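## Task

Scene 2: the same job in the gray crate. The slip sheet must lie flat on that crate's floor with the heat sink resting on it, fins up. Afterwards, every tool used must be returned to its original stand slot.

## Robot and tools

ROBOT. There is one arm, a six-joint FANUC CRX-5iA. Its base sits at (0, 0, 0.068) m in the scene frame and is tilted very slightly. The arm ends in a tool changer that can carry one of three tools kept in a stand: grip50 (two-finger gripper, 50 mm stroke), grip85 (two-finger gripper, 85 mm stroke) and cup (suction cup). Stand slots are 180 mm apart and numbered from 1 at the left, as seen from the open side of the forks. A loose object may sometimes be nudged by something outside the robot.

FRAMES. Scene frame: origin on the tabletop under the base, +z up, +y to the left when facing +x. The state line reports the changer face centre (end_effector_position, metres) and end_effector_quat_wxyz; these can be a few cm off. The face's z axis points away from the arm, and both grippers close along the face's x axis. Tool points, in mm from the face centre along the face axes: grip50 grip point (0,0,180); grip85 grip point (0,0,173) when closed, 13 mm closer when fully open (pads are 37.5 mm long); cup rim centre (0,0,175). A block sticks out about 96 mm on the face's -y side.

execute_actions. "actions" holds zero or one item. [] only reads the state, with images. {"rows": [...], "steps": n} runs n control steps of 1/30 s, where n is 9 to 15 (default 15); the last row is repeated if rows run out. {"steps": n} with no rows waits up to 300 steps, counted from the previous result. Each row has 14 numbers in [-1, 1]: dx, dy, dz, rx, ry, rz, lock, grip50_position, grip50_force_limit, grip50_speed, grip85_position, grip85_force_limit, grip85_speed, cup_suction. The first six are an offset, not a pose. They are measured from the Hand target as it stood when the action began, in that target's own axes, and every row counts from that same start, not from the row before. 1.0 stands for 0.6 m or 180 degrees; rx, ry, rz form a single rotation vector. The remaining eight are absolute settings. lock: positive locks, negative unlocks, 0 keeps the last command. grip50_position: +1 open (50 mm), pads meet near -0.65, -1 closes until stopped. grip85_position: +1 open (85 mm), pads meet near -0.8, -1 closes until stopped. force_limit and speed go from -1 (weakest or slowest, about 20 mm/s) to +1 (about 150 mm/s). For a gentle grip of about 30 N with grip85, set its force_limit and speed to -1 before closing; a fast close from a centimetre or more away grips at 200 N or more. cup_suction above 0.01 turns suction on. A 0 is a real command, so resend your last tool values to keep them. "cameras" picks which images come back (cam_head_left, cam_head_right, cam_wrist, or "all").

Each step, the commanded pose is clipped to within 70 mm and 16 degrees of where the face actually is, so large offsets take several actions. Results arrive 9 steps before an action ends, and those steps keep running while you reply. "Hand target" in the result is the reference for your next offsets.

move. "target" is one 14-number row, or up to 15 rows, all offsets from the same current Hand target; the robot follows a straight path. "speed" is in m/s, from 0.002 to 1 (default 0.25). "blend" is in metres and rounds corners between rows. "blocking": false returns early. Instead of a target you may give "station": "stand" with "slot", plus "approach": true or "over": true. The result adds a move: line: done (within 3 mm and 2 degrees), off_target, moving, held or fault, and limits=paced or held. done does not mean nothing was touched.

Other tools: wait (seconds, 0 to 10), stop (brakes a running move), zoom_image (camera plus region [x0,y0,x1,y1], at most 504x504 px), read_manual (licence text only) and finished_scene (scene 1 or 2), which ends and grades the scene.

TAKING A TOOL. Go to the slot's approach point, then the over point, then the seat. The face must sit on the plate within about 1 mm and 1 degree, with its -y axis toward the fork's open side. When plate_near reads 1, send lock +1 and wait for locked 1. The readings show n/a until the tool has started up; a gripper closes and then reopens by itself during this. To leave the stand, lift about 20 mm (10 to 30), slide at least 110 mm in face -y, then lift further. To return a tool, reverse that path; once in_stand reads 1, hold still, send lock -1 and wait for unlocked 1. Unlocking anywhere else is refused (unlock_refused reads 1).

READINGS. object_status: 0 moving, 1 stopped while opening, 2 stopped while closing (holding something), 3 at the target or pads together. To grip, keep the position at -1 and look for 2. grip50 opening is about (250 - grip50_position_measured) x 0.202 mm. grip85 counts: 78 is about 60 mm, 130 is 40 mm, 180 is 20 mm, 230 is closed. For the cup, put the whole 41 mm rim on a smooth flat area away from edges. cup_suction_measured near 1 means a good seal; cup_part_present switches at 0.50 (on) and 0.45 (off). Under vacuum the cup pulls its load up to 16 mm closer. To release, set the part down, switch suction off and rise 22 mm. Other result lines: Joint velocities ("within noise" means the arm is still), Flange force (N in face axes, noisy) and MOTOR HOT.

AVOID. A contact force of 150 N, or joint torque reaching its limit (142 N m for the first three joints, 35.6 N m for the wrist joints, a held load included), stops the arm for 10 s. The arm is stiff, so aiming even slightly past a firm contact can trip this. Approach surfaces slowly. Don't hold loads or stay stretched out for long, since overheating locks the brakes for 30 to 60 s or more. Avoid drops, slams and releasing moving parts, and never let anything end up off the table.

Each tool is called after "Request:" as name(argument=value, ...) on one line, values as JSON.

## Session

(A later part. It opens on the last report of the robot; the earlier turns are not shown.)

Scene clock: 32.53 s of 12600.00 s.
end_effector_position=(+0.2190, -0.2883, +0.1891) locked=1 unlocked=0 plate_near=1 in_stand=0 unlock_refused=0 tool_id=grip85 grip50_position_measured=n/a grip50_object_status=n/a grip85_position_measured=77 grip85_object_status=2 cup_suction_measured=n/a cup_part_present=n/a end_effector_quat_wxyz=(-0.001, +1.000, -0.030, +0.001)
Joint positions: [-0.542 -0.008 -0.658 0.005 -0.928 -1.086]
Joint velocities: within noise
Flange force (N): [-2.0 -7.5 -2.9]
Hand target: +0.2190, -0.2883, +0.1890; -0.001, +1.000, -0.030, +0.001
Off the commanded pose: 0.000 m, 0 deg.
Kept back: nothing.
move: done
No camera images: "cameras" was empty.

Contact (≈.1890). Open, lift, return gripper, and fetch the cup from slot 3.

Request:
move(target=[0,0,0,0,0,0,0,1,-1,-1,1,-0.5,-1,0], cameras=[])

Request:
move(target=[0,0,-0.23,0,0,0,0,1,-1,-1,1,-0.5,-1,0], speed=0.1)

Request:
move(station="stand", slot=1, approach=true, cameras=[])

Request:
move(station="stand", slot=1, over=true, speed=0.15, cameras=[])

Request:
move(station="stand", slot=1, speed=0.02, cameras=[])

Request:
move(target=[0,0,0,0,0,0,-1,1,-1,-1,1,-0.5,-1,0], cameras=[])

Request:
wait(seconds=1.5, cameras=[])

Request:
move(station="stand", slot=1, over=true, speed=0.06, cameras=[])

Request:
move(station="stand", slot=1, approach=true, cameras=[])

Request:
move(station="stand", slot=3, approach=true, cameras=["cam_head_right","cam_wrist"])

Scene clock: 34.87 s of 12600.00 s.
end_effector_position=(+0.2190, -0.2883, +0.1890) locked=1 unlocked=0 plate_near=1 in_stand=0 unlock_refused=0 tool_id=grip85 grip50_position_measured=n/a grip50_object_status=n/a grip85_position_measured=3 grip85_object_status=3 cup_suction_measured=n/a cup_part_present=n/a end_effector_quat_wxyz=(-0.001, +1.000, -0.030, +0.000)
Joint positions: [-0.542 -0.008 -0.658 0.005 -0.928 -1.086]
Joint velocities: within noise
Flange force (N): [-1.9 -7.2 -0.3]
Hand target: +0.2190, -0.2883, +0.1890; -0.001, +1.000, -0.030, +0.001
Off the commanded pose: 0.000 m, 0 deg.
Kept back: nothing.
move: done
No camera images: "cameras" was empty.

Scene clock: 36.63 s of 12600.00 s.
end_effector_position=(+0.2189, -0.2886, +0.3269) locked=1 unlocked=0 plate_near=1 in_stand=0 unlock_refused=0 tool_id=grip85 grip50_position_measured=n/a grip50_object_status=n/a grip85_position_measured=3 grip85_object_status=3 cup_suction_measured=n/a cup_part_present=n/a end_effector_quat_wxyz=(-0.001, +1.000, -0.030, +0.000)
Joint positions: [-0.54 -0.182 -0.454 0.004 -1.306 -1.086]
Joint velocities: within noise
Flange force (N): [-1.6 -7.0 0.4]
Hand target: +0.2189, -0.2886, +0.3270; -0.001, +1.000, -0.030, +0.001
Off the commanded pose: 0.000 m, 0 deg.
Kept back: nothing.
move: done

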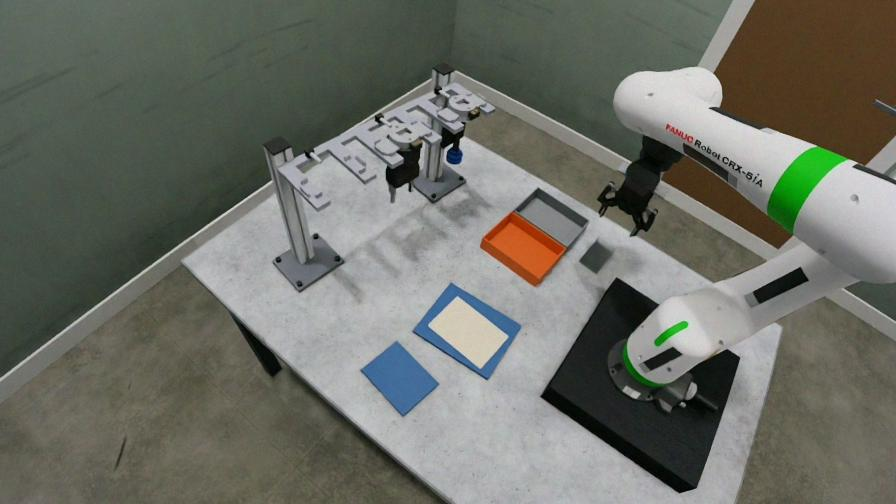

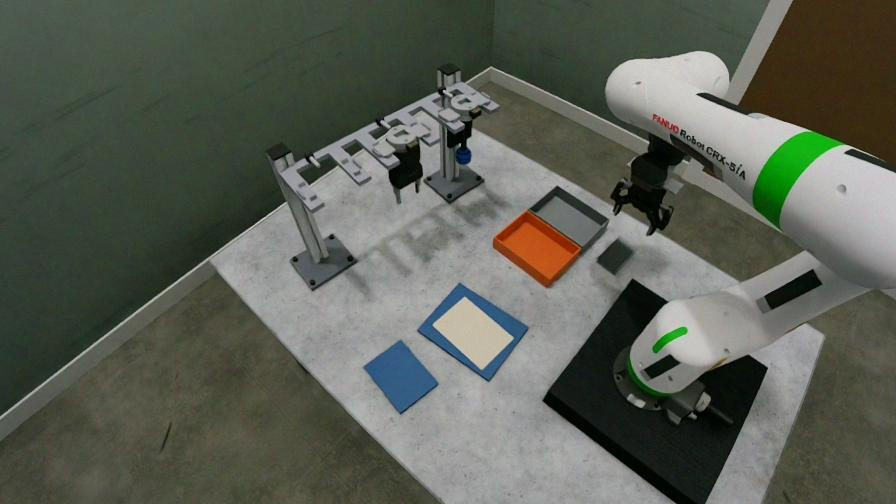

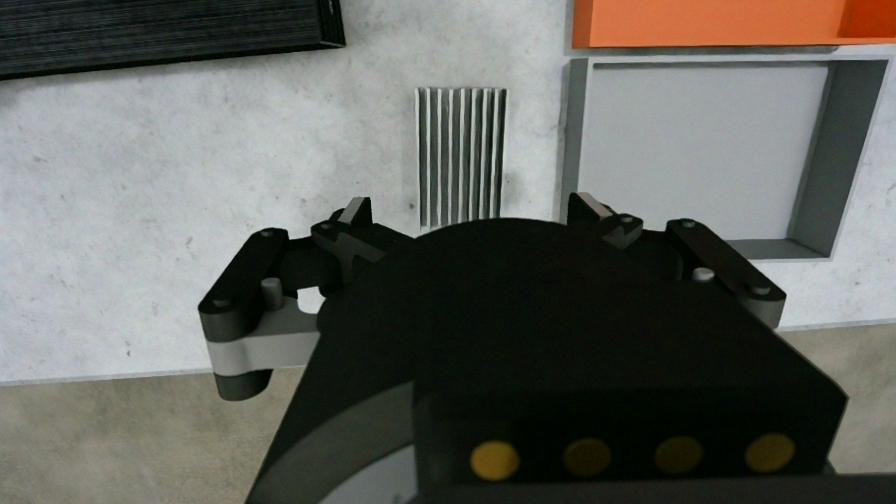

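Scene clock: 40.13 s of 12600.00 s.
end_effector_position=(+0.5587, +0.2217, +0.3840) locked=1 unlocked=0 plate_near=1 in_stand=0 unlock_refused=0 tool_id=grip85 grip50_position_measured=n/a grip50_object_status=n/a grip85_position_measured=3 grip85_object_status=3 cup_suction_measured=n/a cup_part_present=n/a end_effector_quat_wxyz=(-0.001, +0.755, +0.655, +0.001)
Joint positions: [0.599 0.409 0.328 -0.004 -1.497 -0.734]
Joint velocities: [0 0.004 0.007 -0.001 -0.003 0.003]
Flange force (N): [-2.2 -7.2 2.4]
Hand target: +0.5588, +0.2218, +0.3840; -0.001, +0.755, +0.655, +0.001
Off the commanded pose: 0.000 m, 0 deg.
Kept back: nothing.
move: done; to station stand, slot 1, approach point
No camera images: "cameras" was empty.

Scene clock: 41.57 s of 12600.00 s.
end_effector_position=(+0.6973, +0.2024, +0.3847) locked=1 unlocked=0 plate_near=1 in_stand=0 unlock_refused=0 tool_id=grip85 grip50_position_measured=n/a grip50_object_status=n/a grip85_position_measured=3 grip85_object_status=3 cup_suction_measured=n/a cup_part_present=n/a end_effector_quat_wxyz=(+0.000, +0.755, +0.655, +0.002)
Joint positions: [0.467 0.793 0.917 -0.003 -1.701 -0.602]
Joint velocities: [-0.001 0.009 0.016 -0.002 -0.012 0]
Flange force (N): no reading
Hand target: +0.6974, +0.2025, +0.3847; +0.000, +0.755, +0.655, +0.001
Off the commanded pose: 0.000 m, 0 deg.
Kept back: nothing.
move: done; to station stand, slot 1, over the seat
No camera images: "cameras" was empty.

Scene clock: 42.93 s of 12600.00 s.
end_effector_position=(+0.6975, +0.2025, +0.3631) locked=1 unlocked=0 plate_near=1 in_stand=1 unlock_refused=0 tool_id=grip85 grip50_position_measured=n/a grip50_object_status=n/a grip85_position_measured=3 grip85_object_status=3 cup_suction_measured=n/a cup_part_present=n/a end_effector_quat_wxyz=(+0.000, +0.755, +0.655, +0.002)
Joint positions: [0.467 0.785 0.853 -0.003 -1.645 -0.602]
Joint velocities: within noise
Flange force (N): [-0.9 -8.8 -16.9]
Hand target: +0.6975, +0.2025, +0.3627; +0.000, +0.755, +0.655, +0.001
Off the commanded pose: 0.000 m, 0 deg.
Kept back: nothing.
move: done; to station stand, slot 1
No camera images: "cameras" was empty.

Scene clock: 43.43 s of 12600.00 s.
end_effector_position=(+0.6975, +0.2024, +0.3629) locked=1 unlocked=0 plate_near=1 in_stand=1 unlock_refused=0 tool_id=grip85 grip50_position_measured=n/a grip50_object_status=n/a grip85_position_measured=3 grip85_object_status=3 cup_suction_measured=n/a cup_part_present=n/a end_effector_quat_wxyz=(+0.000, +0.755, +0.655, +0.002)
Joint positions: [0.467 0.785 0.853 -0.003 -1.645 -0.602]
Joint velocities: within noise
Flange force (N): [-0.4 -9.7 -15.1]
Hand target: +0.6975, +0.2025, +0.3627; +0.000, +0.755, +0.655, +0.001
Off the commanded pose: 0.000 m, 0 deg.
Kept back: nothing.
move: done
No camera images: "cameras" was empty.

Scene clock: 44.93 s of 12600.00 s.
end_effector_position=(+0.6975, +0.2025, +0.3627) locked=0 unlocked=1 plate_near=1 in_stand=1 unlock_refused=0 tool_id=none grip50_position_measured=n/a grip50_object_status=n/a grip85_position_measured=n/a grip85_object_status=n/a cup_suction_measured=n/a cup_part_present=n/a end_effector_quat_wxyz=(+0.000, +0.755, +0.655, +0.001)
Joint positions: [0.467 0.785 0.853 -0.003 -1.645 -0.602]
Joint velocities: within noise
Flange force (N): [-3.3 -13.4 -23.1]
Hand target: +0.6975, +0.2025, +0.3627; +0.000, +0.755, +0.655, +0.001
Off the commanded pose: 0.000 m, 0 deg.
Steps of this call (1-45: nothing new was sent). Readings (end_effector_position | what the end effector reports):
1: (+0.6975, +0.2025, +0.3629) | locked=1 unlocked=0 plate_near=1 in_stand=1 unlock_refused=0 tool_id=grip85 grip50_position_measured=n/a grip50_object_status=n/a grip85_position_measured=3 grip85_object_status=3 cup_suction_measured=n/a cup_part_present=n/a
2: (+0.6975, +0.2025, +0.3629) | locked=0 unlocked=0 plate_near=1 in_stand=1 unlock_refused=0 tool_id=none grip50_position_measured=n/a grip50_object_status=n/a grip85_position_measured=n/a grip85_object_status=n/a cup_suction_measured=n/a cup_part_present=n/a
4: (+0.6975, +0.2025, +0.3629) | locked=0 unlocked=0 plate_near=1 in_stand=1 unlock_refused=0 tool_id=none grip50_position_measured=n/a grip50_object_status=n/a grip85_position_measured=n/a grip85_object_status=n/a cup_suction_measured=n/a cup_part_present=n/a
8: (+0.6975, +0.2025, +0.3628) | locked=0 unlocked=0 plate_near=1 in_stand=1 unlock_refused=0 tool_id=none grip50_position_measured=n/a grip50_object_status=n/a grip85_position_measured=n/a grip85_object_status=n/a cup_suction_measured=n/a cup_part_present=n/a
45: the state above
No camera images: "cameras" was empty.

Scene clock: 45.73 s of 12600.00 s.
end_effector_position=(+0.6974, +0.2025, +0.3846) locked=0 unlocked=1 plate_near=0 in_stand=0 unlock_refused=0 tool_id=none grip50_position_measured=n/a grip50_object_status=n/a grip85_position_measured=n/a grip85_object_status=n/a cup_suction_measured=n/a cup_part_present=n/a end_effector_quat_wxyz=(+0.000, +0.755, +0.655, +0.001)
Joint positions: [0.467 0.794 0.918 -0.003 -1.702 -0.602]
Joint velocities: [0.001 0.001 0.005 0 -0.003 0.002]
Flange force (N): no reading
Hand target: +0.6974, +0.2025, +0.3847; +0.000, +0.755, +0.655, +0.001
Off the commanded pose: 0.000 m, 0 deg.
Kept back: nothing.
move: done; to station stand, slot 1, over the seat
No camera images: "cameras" was empty.

Scene clock: 46.87 s of 12600.00 s.
end_effector_position=(+0.5589, +0.2218, +0.3840) locked=0 unlocked=1 plate_near=0 in_stand=0 unlock_refused=0 tool_id=none grip50_position_measured=n/a grip50_object_status=n/a grip85_position_measured=n/a grip85_object_status=n/a cup_suction_measured=n/a cup_part_present=n/a end_effector_quat_wxyz=(-0.001, +0.755, +0.655, +0.001)
Joint positions: [0.599 0.409 0.329 -0.005 -1.497 -0.733]
Joint velocities: within noise
Flange force (N): [-3.1 -8.2 2.9]
Hand target: +0.5588, +0.2218, +0.3840; -0.001, +0.755, +0.655, +0.001
Off the commanded pose: 0.000 m, 0 deg.
Kept back: nothing.
move: done; to station stand, slot 1, approach point
No camera images: "cameras" was empty.

Scene clock: 48.83 s of 12600.00 s.
end_effector_position=(+0.5091, -0.1342, +0.3837) locked=0 unlocked=1 plate_near=0 in_stand=0 unlock_refused=0 tool_id=none grip50_position_measured=n/a grip50_object_status=n/a grip85_position_measured=n/a grip85_object_status=n/a cup_suction_measured=n/a cup_part_present=n/a end_effector_quat_wxyz=(+0.000, +0.755, +0.655, +0.001)
Joint positions: [0 0.217 0.081 0.001 -1.441 -0.135]
Joint velocities: within noise
Flange force (N): [2.5 -3.5 -0.3]
Hand target: +0.5091, -0.1343, +0.3837; +0.000, +0.755, +0.655, +0.001
Off the commanded pose: 0.000 m, 0 deg.
Kept back: nothing.
move: done; to station stand, slot 3, approach point
Images, in order (width x height): cam_head_right 896x504, cam_wrist 896x504.

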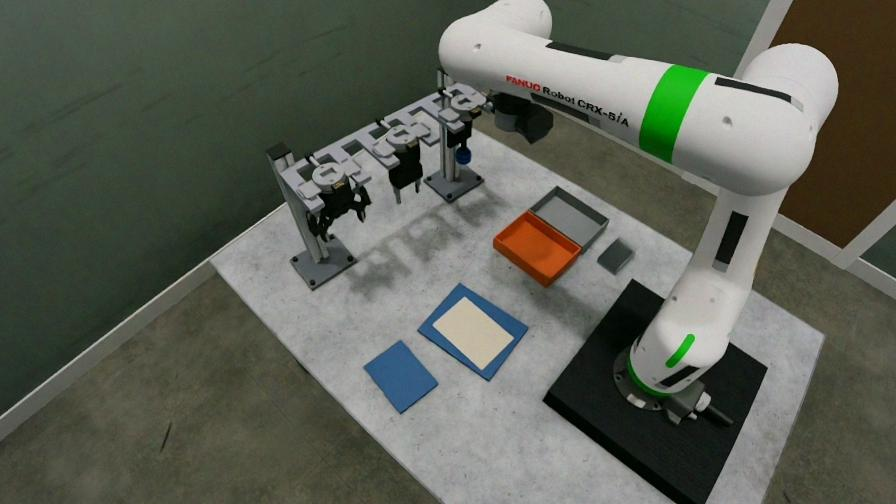

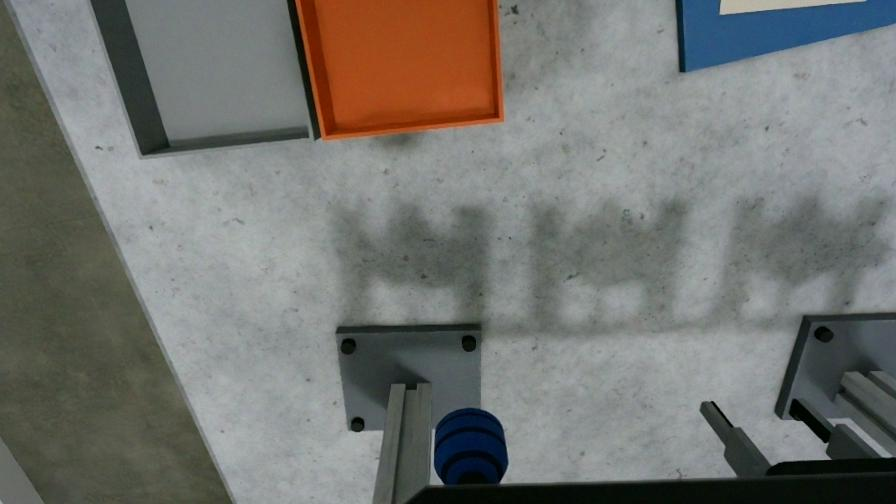

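Request:
move(station="stand", slot=3, over=true, speed=0.15, cameras=[])

Request:
move(station="stand", slot=3, speed=0.02, cameras=[])

Request:
move(target=[0,0,0,0,0,0,1,1,-1,-1,1,-0.5,-1,0], cameras=[])

Request:
wait(seconds=2.2, cameras=[])

Request:
move(station="stand", slot=3, over=true, speed=0.06, cameras=[])

Request:
move(station="stand", slot=3, approach=true, speed=0.2, cameras=[])

Request:
move(target=[0.4107,-0.2995,0.2062,0,0,-0.045,0,1,-1,-1,1,-0.5,-1,0])

Scene clock: 50.83 s of 12600.00 s.
end_effector_position=(+0.6476, -0.1537, +0.3844) locked=0 unlocked=1 plate_near=0 in_stand=0 unlock_refused=0 tool_id=none grip50_position_measured=n/a grip50_object_status=n/a grip85_position_measured=n/a grip85_object_status=n/a cup_suction_measured=n/a cup_part_present=n/a end_effector_quat_wxyz=(+0.000, +0.755, +0.655, +0.001)
Joint positions: [-0.028 0.586 0.586 0.001 -1.577 -0.107]
Joint velocities: [0 0.004 0.007 -0.001 -0.004 0.001]
Flange force (N): [2.7 -9.4 2.4]
Hand target: +0.6477, -0.1537, +0.3844; +0.000, +0.755, +0.655, +0.001
Off the commanded pose: 0.000 m, 0 deg.
Kept back: nothing.
move: done; to station stand, slot 3, over the seat
No camera images: "cameras" was empty.

Scene clock: 52.20 s of 12600.00 s.
end_effector_position=(+0.6478, -0.1537, +0.3625) locked=0 unlocked=1 plate_near=1 in_stand=1 unlock_refused=0 tool_id=none grip50_position_measured=n/a grip50_object_status=n/a grip85_position_measured=n/a grip85_object_status=n/a cup_suction_measured=n/a cup_part_present=n/a end_effector_quat_wxyz=(+0.000, +0.755, +0.655, +0.001)
Joint positions: [-0.028 0.588 0.537 0.001 -1.527 -0.107]
Joint velocities: [-0.002 0 -0.002 0 0.005 0.001]
Flange force (N): [3.8 -8.9 -14.6]
Hand target: +0.6478, -0.1537, +0.3624; +0.000, +0.755, +0.655, +0.001
Off the commanded pose: 0.000 m, 0 deg.
Kept back: nothing.
move: done; to station stand, slot 3
No camera images: "cameras" was empty.

Scene clock: 52.70 s of 12600.00 s.
end_effector_position=(+0.6478, -0.1537, +0.3624) locked=0 unlocked=0 plate_near=1 in_stand=1 unlock_refused=0 tool_id=none grip50_position_measured=n/a grip50_object_status=n/a grip85_position_measured=n/a grip85_object_status=n/a cup_suction_measured=n/a cup_part_present=n/a end_effector_quat_wxyz=(+0.000, +0.755, +0.655, +0.001)
Joint positions: [-0.028 0.588 0.537 0.001 -1.527 -0.107]
Joint velocities: within noise
Flange force (N): [5.3 -6.0 -24.2]
Hand target: +0.6478, -0.1537, +0.3624; +0.000, +0.755, +0.655, +0.001
Off the commanded pose: 0.000 m, 0 deg.
Kept back: nothing.
move: done
No camera images: "cameras" was empty.

Scene clock: 54.90 s of 12600.00 s.
end_effector_position=(+0.6478, -0.1537, +0.3624) locked=1 unlocked=0 plate_near=1 in_stand=1 unlock_refused=0 tool_id=cup grip50_position_measured=n/a grip50_object_status=n/a grip85_position_measured=n/a grip85_object_status=n/a cup_suction_measured=0.00 cup_part_present=0 end_effector_quat_wxyz=(+0.000, +0.755, +0.655, +0.001)
Joint positions: [-0.028 0.588 0.537 0.001 -1.527 -0.107]
Joint velocities: within noise
Flange force (N): [2.9 -6.0 -32.7]
Hand target: +0.6478, -0.1537, +0.3624; +0.000, +0.755, +0.655, +0.001
Off the commanded pose: 0.000 m, 0 deg.
Steps of this call (1-66: nothing new was sent). Readings (end_effector_position | what the end effector reports):
1: (+0.6478, -0.1537, +0.3624) | locked=0 unlocked=0 plate_near=1 in_stand=1 unlock_refused=0 tool_id=none grip50_position_measured=n/a grip50_object_status=n/a grip85_position_measured=n/a grip85_object_status=n/a cup_suction_measured=n/a cup_part_present=n/a
2: (+0.6478, -0.1537, +0.3624) | locked=0 unlocked=0 plate_near=1 in_stand=1 unlock_refused=0 tool_id=none grip50_position_measured=n/a grip50_object_status=n/a grip85_position_measured=n/a grip85_object_status=n/a cup_suction_measured=n/a cup_part_present=n/a
4: (+0.6478, -0.1537, +0.3624) | locked=0 unlocked=0 plate_near=1 in_stand=1 unlock_refused=0 tool_id=none grip50_position_measured=n/a grip50_object_status=n/a grip85_position_measured=n/a grip85_object_status=n/a cup_suction_measured=n/a cup_part_present=n/a
8: (+0.6478, -0.1537, +0.3624) | locked=0 unlocked=0 plate_near=1 in_stand=1 unlock_refused=0 tool_id=none grip50_position_measured=n/a grip50_object_status=n/a grip85_position_measured=n/a grip85_object_status=n/a cup_suction_measured=n/a cup_part_present=n/a
66: the state above
No camera images: "cameras" was empty.

Scene clock: 55.70 s of 12600.00 s.
end_effector_position=(+0.6476, -0.1538, +0.3845) locked=1 unlocked=0 plate_near=1 in_stand=0 unlock_refused=0 tool_id=cup grip50_position_measured=n/a grip50_object_status=n/a grip85_position_measured=n/a grip85_object_status=n/a cup_suction_measured=0.00 cup_part_present=0 end_effector_quat_wxyz=(+0.000, +0.755, +0.655, +0.001)
Joint positions: [-0.028 0.586 0.586 0.001 -1.577 -0.107]
Joint velocities: within noise
Flange force (N): [2.6 -9.7 2.0]
Hand target: +0.6477, -0.1537, +0.3844; +0.000, +0.755, +0.655, +0.001
Off the commanded pose: 0.000 m, 0 deg.
Kept back: nothing.
move: done; to station stand, slot 3, over the seat
No camera images: "cameras" was empty.

Scene clock: 56.90 s of 12600.00 s.
end_effector_position=(+0.5092, -0.1344, +0.3837) locked=1 unlocked=0 plate_near=1 in_stand=0 unlock_refused=0 tool_id=cup grip50_position_measured=n/a grip50_object_status=n/a grip85_position_measured=n/a grip85_object_status=n/a cup_suction_measured=0.00 cup_part_present=0 end_effector_quat_wxyz=(+0.000, +0.755, +0.655, +0.001)
Joint positions: [0 0.218 0.081 0.001 -1.442 -0.135]
Joint velocities: [0 -0.004 -0.005 0.001 0.001 0.001]
Flange force (N): [2.5 -7.7 2.6]
Hand target: +0.5091, -0.1343, +0.3837; +0.000, +0.755, +0.655, +0.001
Off the commanded pose: 0.000 m, 0 deg.
Kept back: nothing.
move: done; to station stand, slot 3, approach point
No camera images: "cameras" was empty.

Scene clock: 58.77 s of 12600.00 s.
end_effector_position=(+0.3663, +0.1351, +0.2601) locked=1 unlocked=0 plate_near=1 in_stand=0 unlock_refused=0 tool_id=cup grip50_position_measured=n/a grip50_object_status=n/a grip85_position_measured=n/a grip85_object_status=n/a cup_suction_measured=0.00 cup_part_present=0 end_effector_quat_wxyz=(+0.000, +0.707, +0.707, +0.001)
Joint positions: [0.695 -0.034 -0.492 -0.004 -1.119 -0.687]
Joint velocities: within noise
Flange force (N): [-0.9 -7.4 0.1]
Hand target: +0.3662, +0.1351, +0.2600; +0.000, +0.707, +0.707, +0.001
Off the commanded pose: 0.000 m, 0 deg.
Kept back: nothing.
move: done

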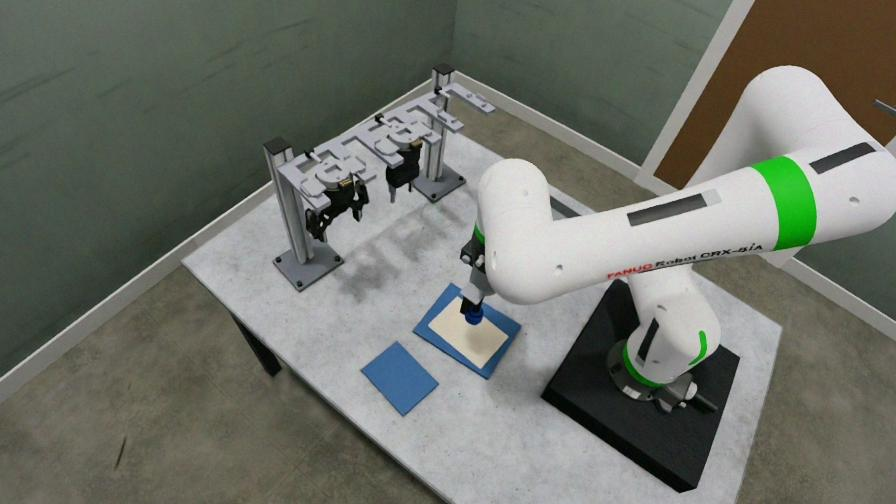

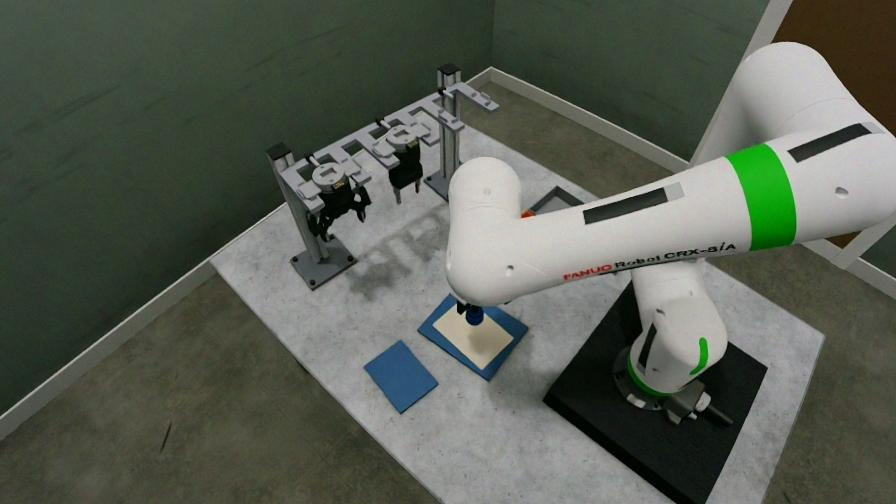

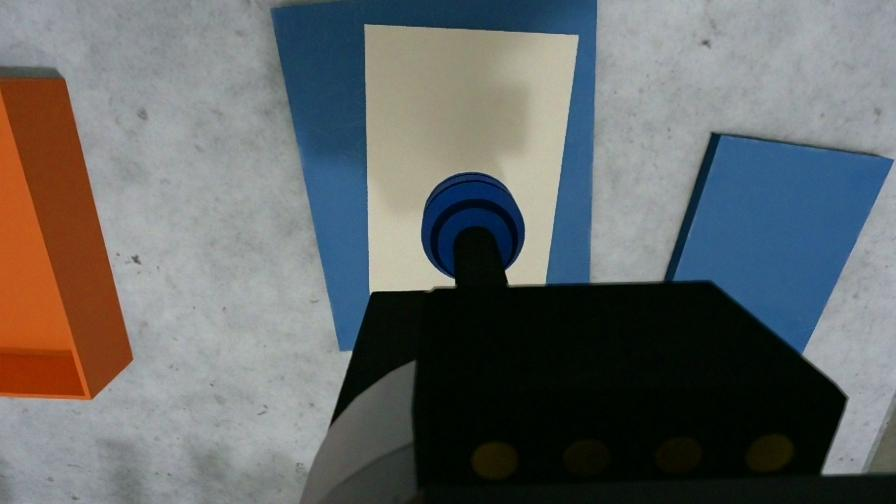

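Request:
move(target=[0,0,0.11,0,0,0,0,1,-1,-1,1,-0.5,-1,1], speed=0.1, cameras=[])

Request:
move(target=[0,0,0.0087,0,0,0,0,1,-1,-1,1,-0.5,-1,1], speed=0.01, cameras=[])

Request:
wait(seconds=0.7, cameras=["cam_wrist"])

Scene clock: 60.17 s of 12600.00 s.
end_effector_position=(+0.3663, +0.1353, +0.1941) locked=1 unlocked=0 plate_near=1 in_stand=0 unlock_refused=0 tool_id=cup grip50_position_measured=n/a grip50_object_status=n/a grip85_position_measured=n/a grip85_object_status=n/a cup_suction_measured=0.00 cup_part_present=0 end_effector_quat_wxyz=(+0.000, +0.707, +0.707, +0.001)
Joint positions: [0.696 0.063 -0.574 -0.005 -0.94 -0.687]
Joint velocities: [-0.001 0.003 -0.001 0.001 0.005 0]
Flange force (N): [0.6 -6.8 0.5]
Hand target: +0.3664, +0.1352, +0.1940; +0.000, +0.707, +0.707, +0.001
Off the commanded pose: 0.000 m, 0 deg.
Kept back: nothing.
move: done
No camera images: "cameras" was empty.

Scene clock: 60.90 s of 12600.00 s.
end_effector_position=(+0.3664, +0.1353, +0.1889) locked=1 unlocked=0 plate_near=1 in_stand=0 unlock_refused=0 tool_id=cup grip50_position_measured=n/a grip50_object_status=n/a grip85_position_measured=n/a grip85_object_status=n/a cup_suction_measured=0.00 cup_part_present=0 end_effector_quat_wxyz=(+0.000, +0.707, +0.707, +0.001)
Joint positions: [0.696 0.072 -0.579 -0.005 -0.926 -0.687]
Joint velocities: within noise
Flange force (N): [1.2 -5.1 1.2]
Hand target: +0.3664, +0.1352, +0.1888; +0.000, +0.707, +0.707, +0.001
Off the commanded pose: 0.000 m, 0 deg.
Kept back: nothing.
move: done
No camera images: "cameras" was empty.

Scene clock: 61.60 s of 12600.00 s.
end_effector_position=(+0.3664, +0.1352, +0.1888) locked=1 unlocked=0 plate_near=1 in_stand=0 unlock_refused=0 tool_id=cup grip50_position_measured=n/a grip50_object_status=n/a grip85_position_measured=n/a grip85_object_status=n/a cup_suction_measured=0.00 cup_part_present=0 end_effector_quat_wxyz=(+0.000, +0.707, +0.707, +0.001)
Joint positions: [0.696 0.072 -0.579 -0.005 -0.926 -0.687]
Joint velocities: within noise
Flange force (N): [0.9 -6.8 -0.9]
Hand target: +0.3664, +0.1352, +0.1888; +0.000, +0.707, +0.707, +0.001
Off the commanded pose: 0.000 m, 0 deg.
Steps of this call (1-21: nothing new was sent). Readings (end_effector_position | what the end effector reports):
1: (+0.3664, +0.1353, +0.1889) | locked=1 unlocked=0 plate_near=1 in_stand=0 unlock_refused=0 tool_id=cup grip50_position_measured=n/a grip50_object_status=n/a grip85_position_measured=n/a grip85_object_status=n/a cup_suction_measured=0.00 cup_part_present=0
2: (+0.3664, +0.1352, +0.1889) | locked=1 unlocked=0 plate_near=1 in_stand=0 unlock_refused=0 tool_id=cup grip50_position_measured=n/a grip50_object_status=n/a grip85_position_measured=n/a grip85_object_status=n/a cup_suction_measured=0.00 cup_part_present=0
4: (+0.3664, +0.1352, +0.1888) | locked=1 unlocked=0 plate_near=1 in_stand=0 unlock_refused=0 tool_id=cup grip50_position_measured=n/a grip50_object_status=n/a grip85_position_measured=n/a grip85_object_status=n/a cup_suction_measured=0.00 cup_part_present=0
8: (+0.3664, +0.1352, +0.1888) | locked=1 unlocked=0 plate_near=1 in_stand=0 unlock_refused=0 tool_id=cup grip50_position_measured=n/a grip50_object_status=n/a grip85_position_measured=n/a grip85_object_status=n/a cup_suction_measured=0.00 cup_part_present=0
21: the state above
Images, in order (width x height): cam_wrist 896x504.

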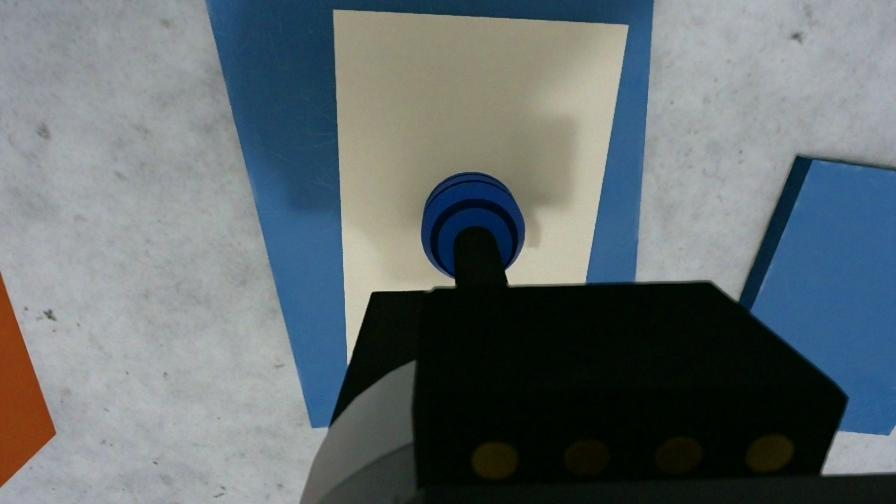

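Slightly lower.

Request:
move(target=[0,0,0.0025,0,0,0,0,1,-1,-1,1,-0.5,-1,1], speed=0.01, cameras=[])

Request:
wait(seconds=0.7, cameras=["cam_wrist"])

Scene clock: 62.57 s of 12600.00 s.
end_effector_position=(+0.3664, +0.1352, +0.1873) locked=1 unlocked=0 plate_near=1 in_stand=0 unlock_refused=0 tool_id=cup grip50_position_measured=n/a grip50_object_status=n/a grip85_position_measured=n/a grip85_object_status=n/a cup_suction_measured=1.00 cup_part_present=1 end_effector_quat_wxyz=(+0.000, +0.707, +0.707, +0.001)
Joint positions: [0.696 0.074 -0.581 -0.005 -0.922 -0.687]
Joint velocities: within noise
Flange force (N): [0.0 -5.9 -0.9]
Hand target: +0.3664, +0.1352, +0.1873; +0.000, +0.707, +0.707, +0.001
Off the commanded pose: 0.000 m, 0 deg.
Kept back: nothing.
move: done
No camera images: "cameras" was empty.

Scene clock: 63.27 s of 12600.00 s.
end_effector_position=(+0.3664, +0.1352, +0.1873) locked=1 unlocked=0 plate_near=1 in_stand=0 unlock_refused=0 tool_id=cup grip50_position_measured=n/a grip50_object_status=n/a grip85_position_measured=n/a grip85_object_status=n/a cup_suction_measured=1.00 cup_part_present=1 end_effector_quat_wxyz=(+0.000, +0.707, +0.707, +0.001)
Joint positions: [0.696 0.075 -0.581 -0.005 -0.922 -0.687]
Joint velocities: within noise
Flange force (N): [0.6 -6.3 -0.3]
Hand target: +0.3664, +0.1352, +0.1873; +0.000, +0.707, +0.707, +0.001
Off the commanded pose: 0.000 m, 0 deg.
Steps of this call (1-21: nothing new was sent). Readings (end_effector_position | what the end effector reports):
1: (+0.3664, +0.1352, +0.1873) | locked=1 unlocked=0 plate_near=1 in_stand=0 unlock_refused=0 tool_id=cup grip50_position_measured=n/a grip50_object_status=n/a grip85_position_measured=n/a grip85_object_status=n/a cup_suction_measured=1.00 cup_part_present=1
2: (+0.3664, +0.1352, +0.1873) | locked=1 unlocked=0 plate_near=1 in_stand=0 unlock_refused=0 tool_id=cup grip50_position_measured=n/a grip50_object_status=n/a grip85_position_measured=n/a grip85_object_status=n/a cup_suction_measured=1.00 cup_part_present=1
4: (+0.3664, +0.1352, +0.1873) | locked=1 unlocked=0 plate_near=1 in_stand=0 unlock_refused=0 tool_id=cup grip50_position_measured=n/a grip50_object_status=n/a grip85_position_measured=n/a grip85_object_status=n/a cup_suction_measured=1.00 cup_part_present=1
8: (+0.3664, +0.1352, +0.1873) | locked=1 unlocked=0 plate_near=1 in_stand=0 unlock_refused=0 tool_id=cup grip50_position_measured=n/a grip50_object_status=n/a grip85_position_measured=n/a grip85_object_status=n/a cup_suction_measured=1.00 cup_part_present=1
21: the state above
Images, in order (width x height): cam_wrist 896x504.

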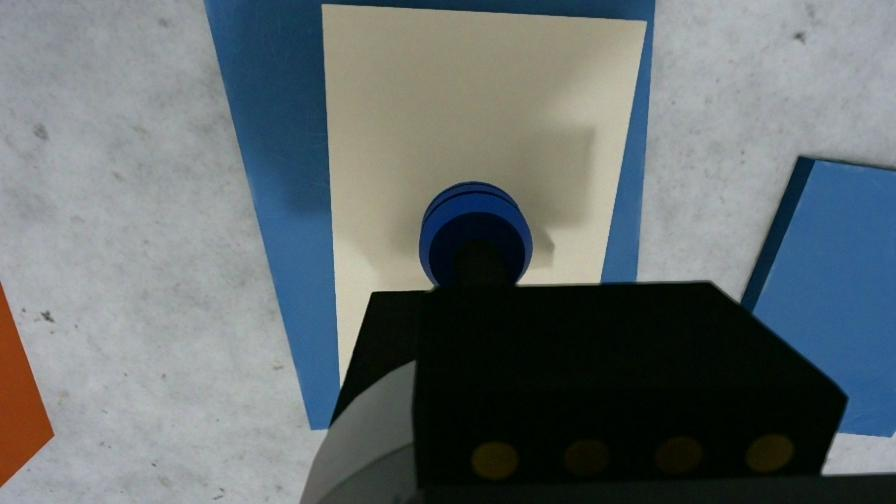

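Request:
move(target=[0,0,-0.152,0,0,0,0,1,-1,-1,1,-0.5,-1,1], speed=0.08, cameras=[])

Request:
move(target=[-0.736,0.0338,0,0,0,-0.0067,0,1,-1,-1,1,-0.5,-1,1], speed=0.18, cameras=[])

Request:
move(target=[0,0,0.08,0,0,0,0,1,-1,-1,1,-0.5,-1,1], speed=0.08)

Request:
zoom_image(camera="cam_wrist", region=[250, 0, 700, 300])

Request:
zoom_image(camera="cam_head_right", region=[510, 160, 630, 270])

Scene clock: 65.27 s of 12600.00 s.
end_effector_position=(+0.3662, +0.1351, +0.2784) locked=1 unlocked=0 plate_near=1 in_stand=0 unlock_refused=0 tool_id=cup grip50_position_measured=n/a grip50_object_status=n/a grip85_position_measured=n/a grip85_object_status=n/a cup_suction_measured=1.00 cup_part_present=1 end_effector_quat_wxyz=(+0.000, +0.707, +0.707, +0.001)
Joint positions: [0.695 -0.055 -0.465 -0.004 -1.167 -0.687]
Joint velocities: within noise
Flange force (N): [0.2 -6.9 1.4]
Hand target: +0.3662, +0.1351, +0.2785; +0.000, +0.707, +0.707, +0.001
Off the commanded pose: 0.000 m, 0 deg.
Kept back: nothing.
move: done
No camera images: "cameras" was empty.

Scene clock: 68.20 s of 12600.00 s.
end_effector_position=(+0.3864, -0.3064, +0.2780) locked=1 unlocked=0 plate_near=1 in_stand=0 unlock_refused=0 tool_id=cup grip50_position_measured=n/a grip50_object_status=n/a grip85_position_measured=n/a grip85_object_status=n/a cup_suction_measured=1.00 cup_part_present=1 end_effector_quat_wxyz=(+0.000, +0.700, +0.714, +0.001)
Joint positions: [-0.393 0.198 -0.195 0.004 -1.184 0.419]
Joint velocities: within noise
Flange force (N): [1.0 -0.8 0.4]
Hand target: +0.3864, -0.3065, +0.2780; +0.000, +0.700, +0.714, +0.001
Off the commanded pose: 0.000 m, 0 deg.
Kept back: nothing.
move: done
No camera images: "cameras" was empty.

Scene clock: 69.17 s of 12600.00 s.
end_effector_position=(+0.3865, -0.3064, +0.2300) locked=1 unlocked=0 plate_near=1 in_stand=0 unlock_refused=0 tool_id=cup grip50_position_measured=n/a grip50_object_status=n/a grip85_position_measured=n/a grip85_object_status=n/a cup_suction_measured=1.00 cup_part_present=1 end_effector_quat_wxyz=(+0.000, +0.700, +0.714, +0.001)
Joint positions: [-0.393 0.249 -0.255 0.004 -1.072 0.419]
Joint velocities: within noise
Flange force (N): [6.0 -4.2 -1.1]
Hand target: +0.3865, -0.3064, +0.2300; +0.000, +0.700, +0.714, +0.001
Off the commanded pose: 0.000 m, 0 deg.
Kept back: nothing.
move: done

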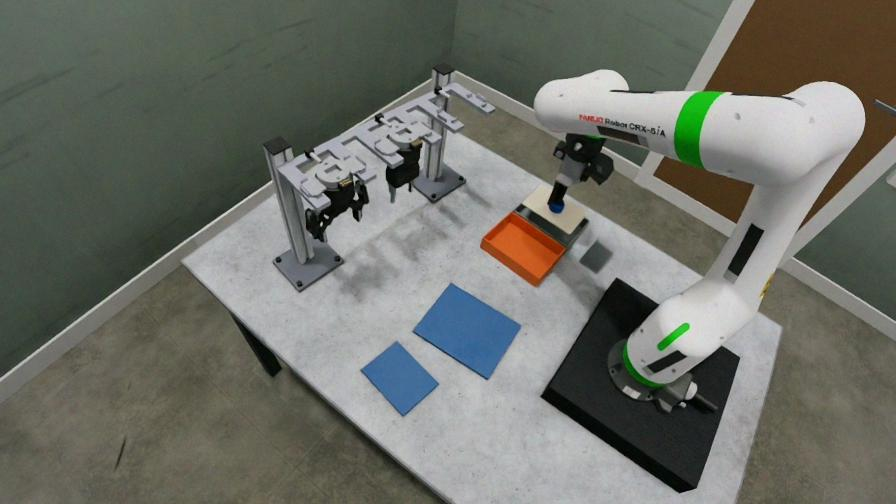

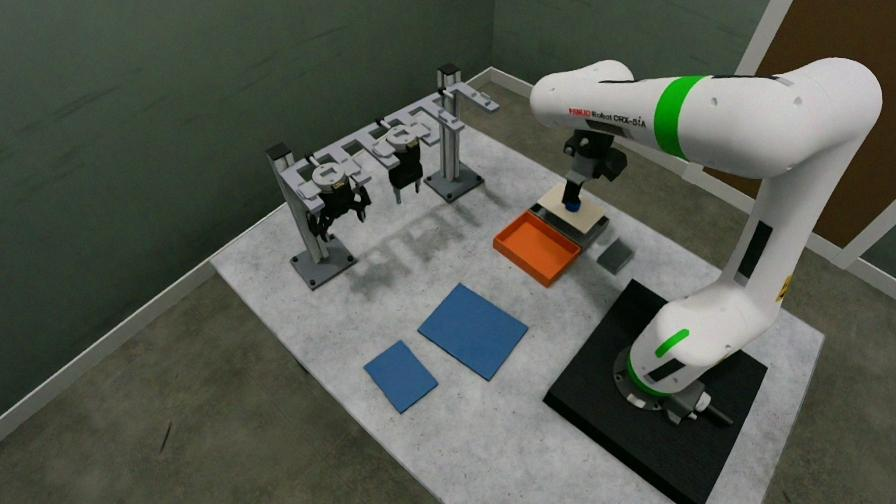

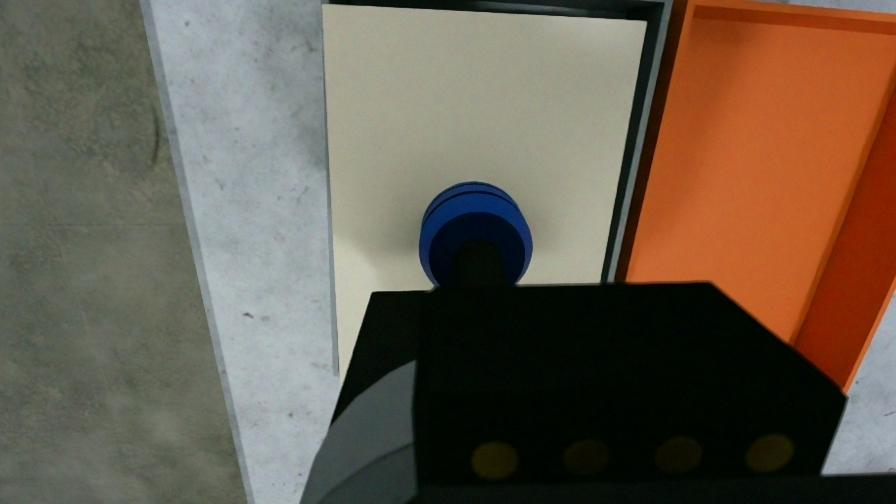

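Scaled by 1.120 from the camera's 896x504 image, which has a finer 1280x720 frame.

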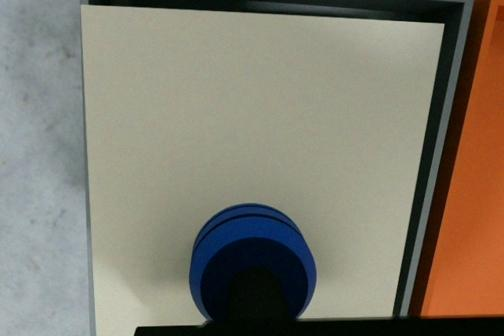

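Scaled by 4.200 from the camera's 896x504 image, which has a finer 1280x720 frame.

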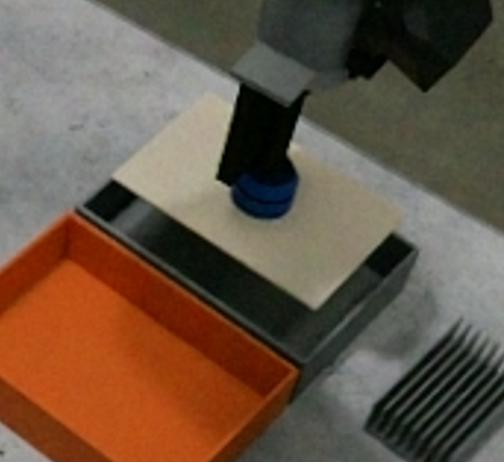

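Request:
move(target=[0.0063,0.005,0.0133,0,0,0.011,0,1,-1,-1,1,-0.5,-1,1], speed=0.05)

Request:
zoom_image(camera="cam_wrist", region=[250, 0, 700, 300])

Request:
zoom_image(camera="cam_head_right", region=[510, 160, 630, 270])

Request:
zoom_image(camera="cam_head_left", region=[490, 160, 610, 270])

Scene clock: 72.70 s of 12600.00 s.
end_effector_position=(+0.3894, -0.3026, +0.2221) locked=1 unlocked=0 plate_near=1 in_stand=0 unlock_refused=0 tool_id=cup grip50_position_measured=n/a grip50_object_status=n/a grip85_position_measured=n/a grip85_object_status=n/a cup_suction_measured=1.00 cup_part_present=1 end_effector_quat_wxyz=(+0.000, +0.712, +0.702, +0.001)
Joint positions: [-0.384 0.259 -0.264 0.004 -1.054 0.375]
Joint velocities: [0 0.001 -0.002 0 0.002 -0.005]
Flange force (N): [6.7 -4.0 -0.9]
Hand target: +0.3894, -0.3026, +0.2220; +0.000, +0.712, +0.702, +0.001
Off the commanded pose: 0.000 m, 0 deg.
Kept back: nothing.
move: done

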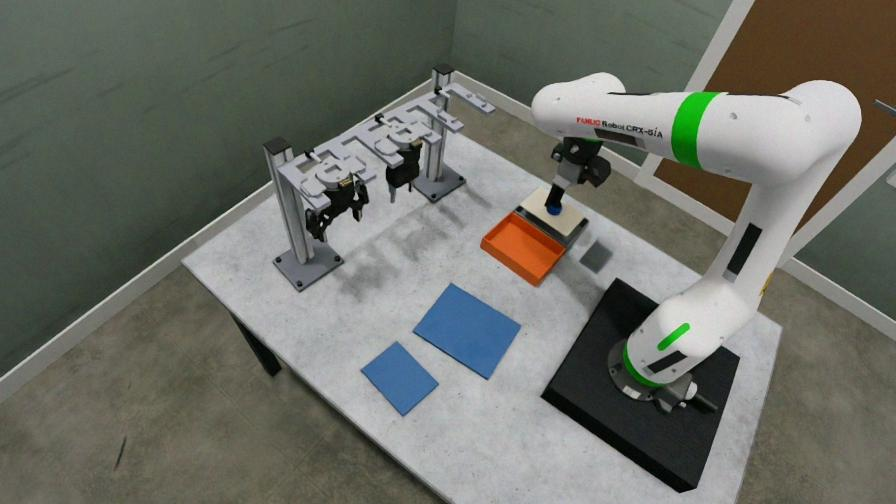

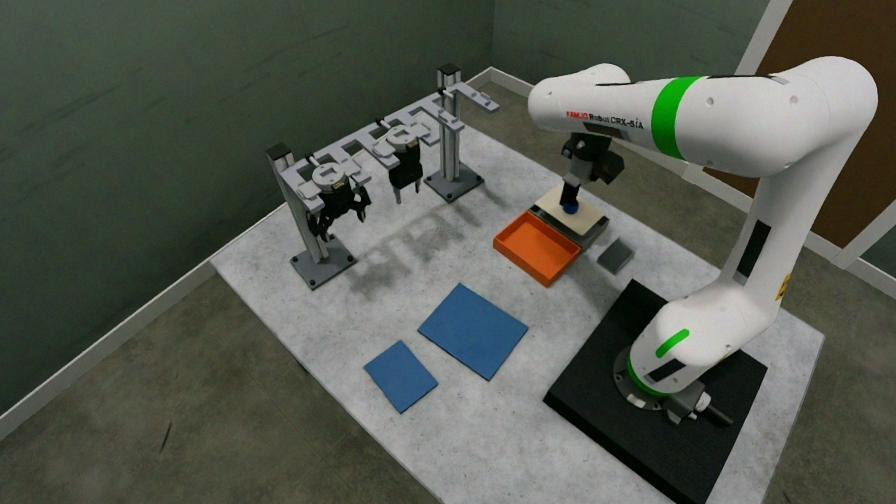

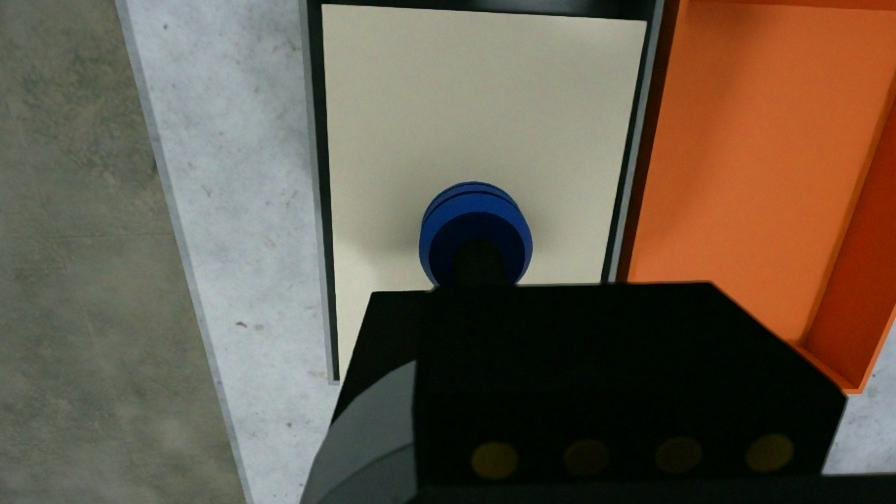

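Scaled by 1.120 from the camera's 896x504 image, which has a finer 1280x720 frame.

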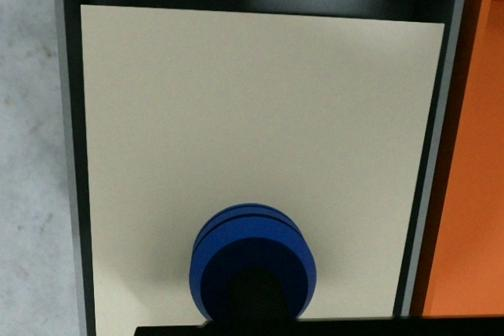

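Scaled by 4.200 from the camera's 896x504 image, which has a finer 1280x720 frame.

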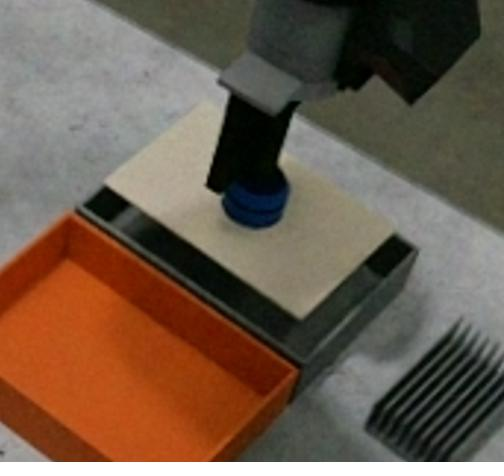

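Scaled by 4.200 from the camera's 896x504 image, which has a finer 1280x720 frame.

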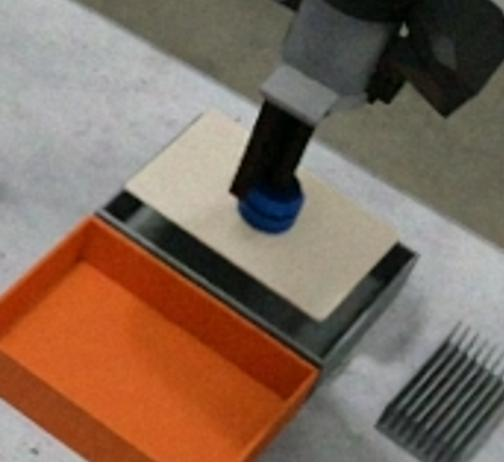

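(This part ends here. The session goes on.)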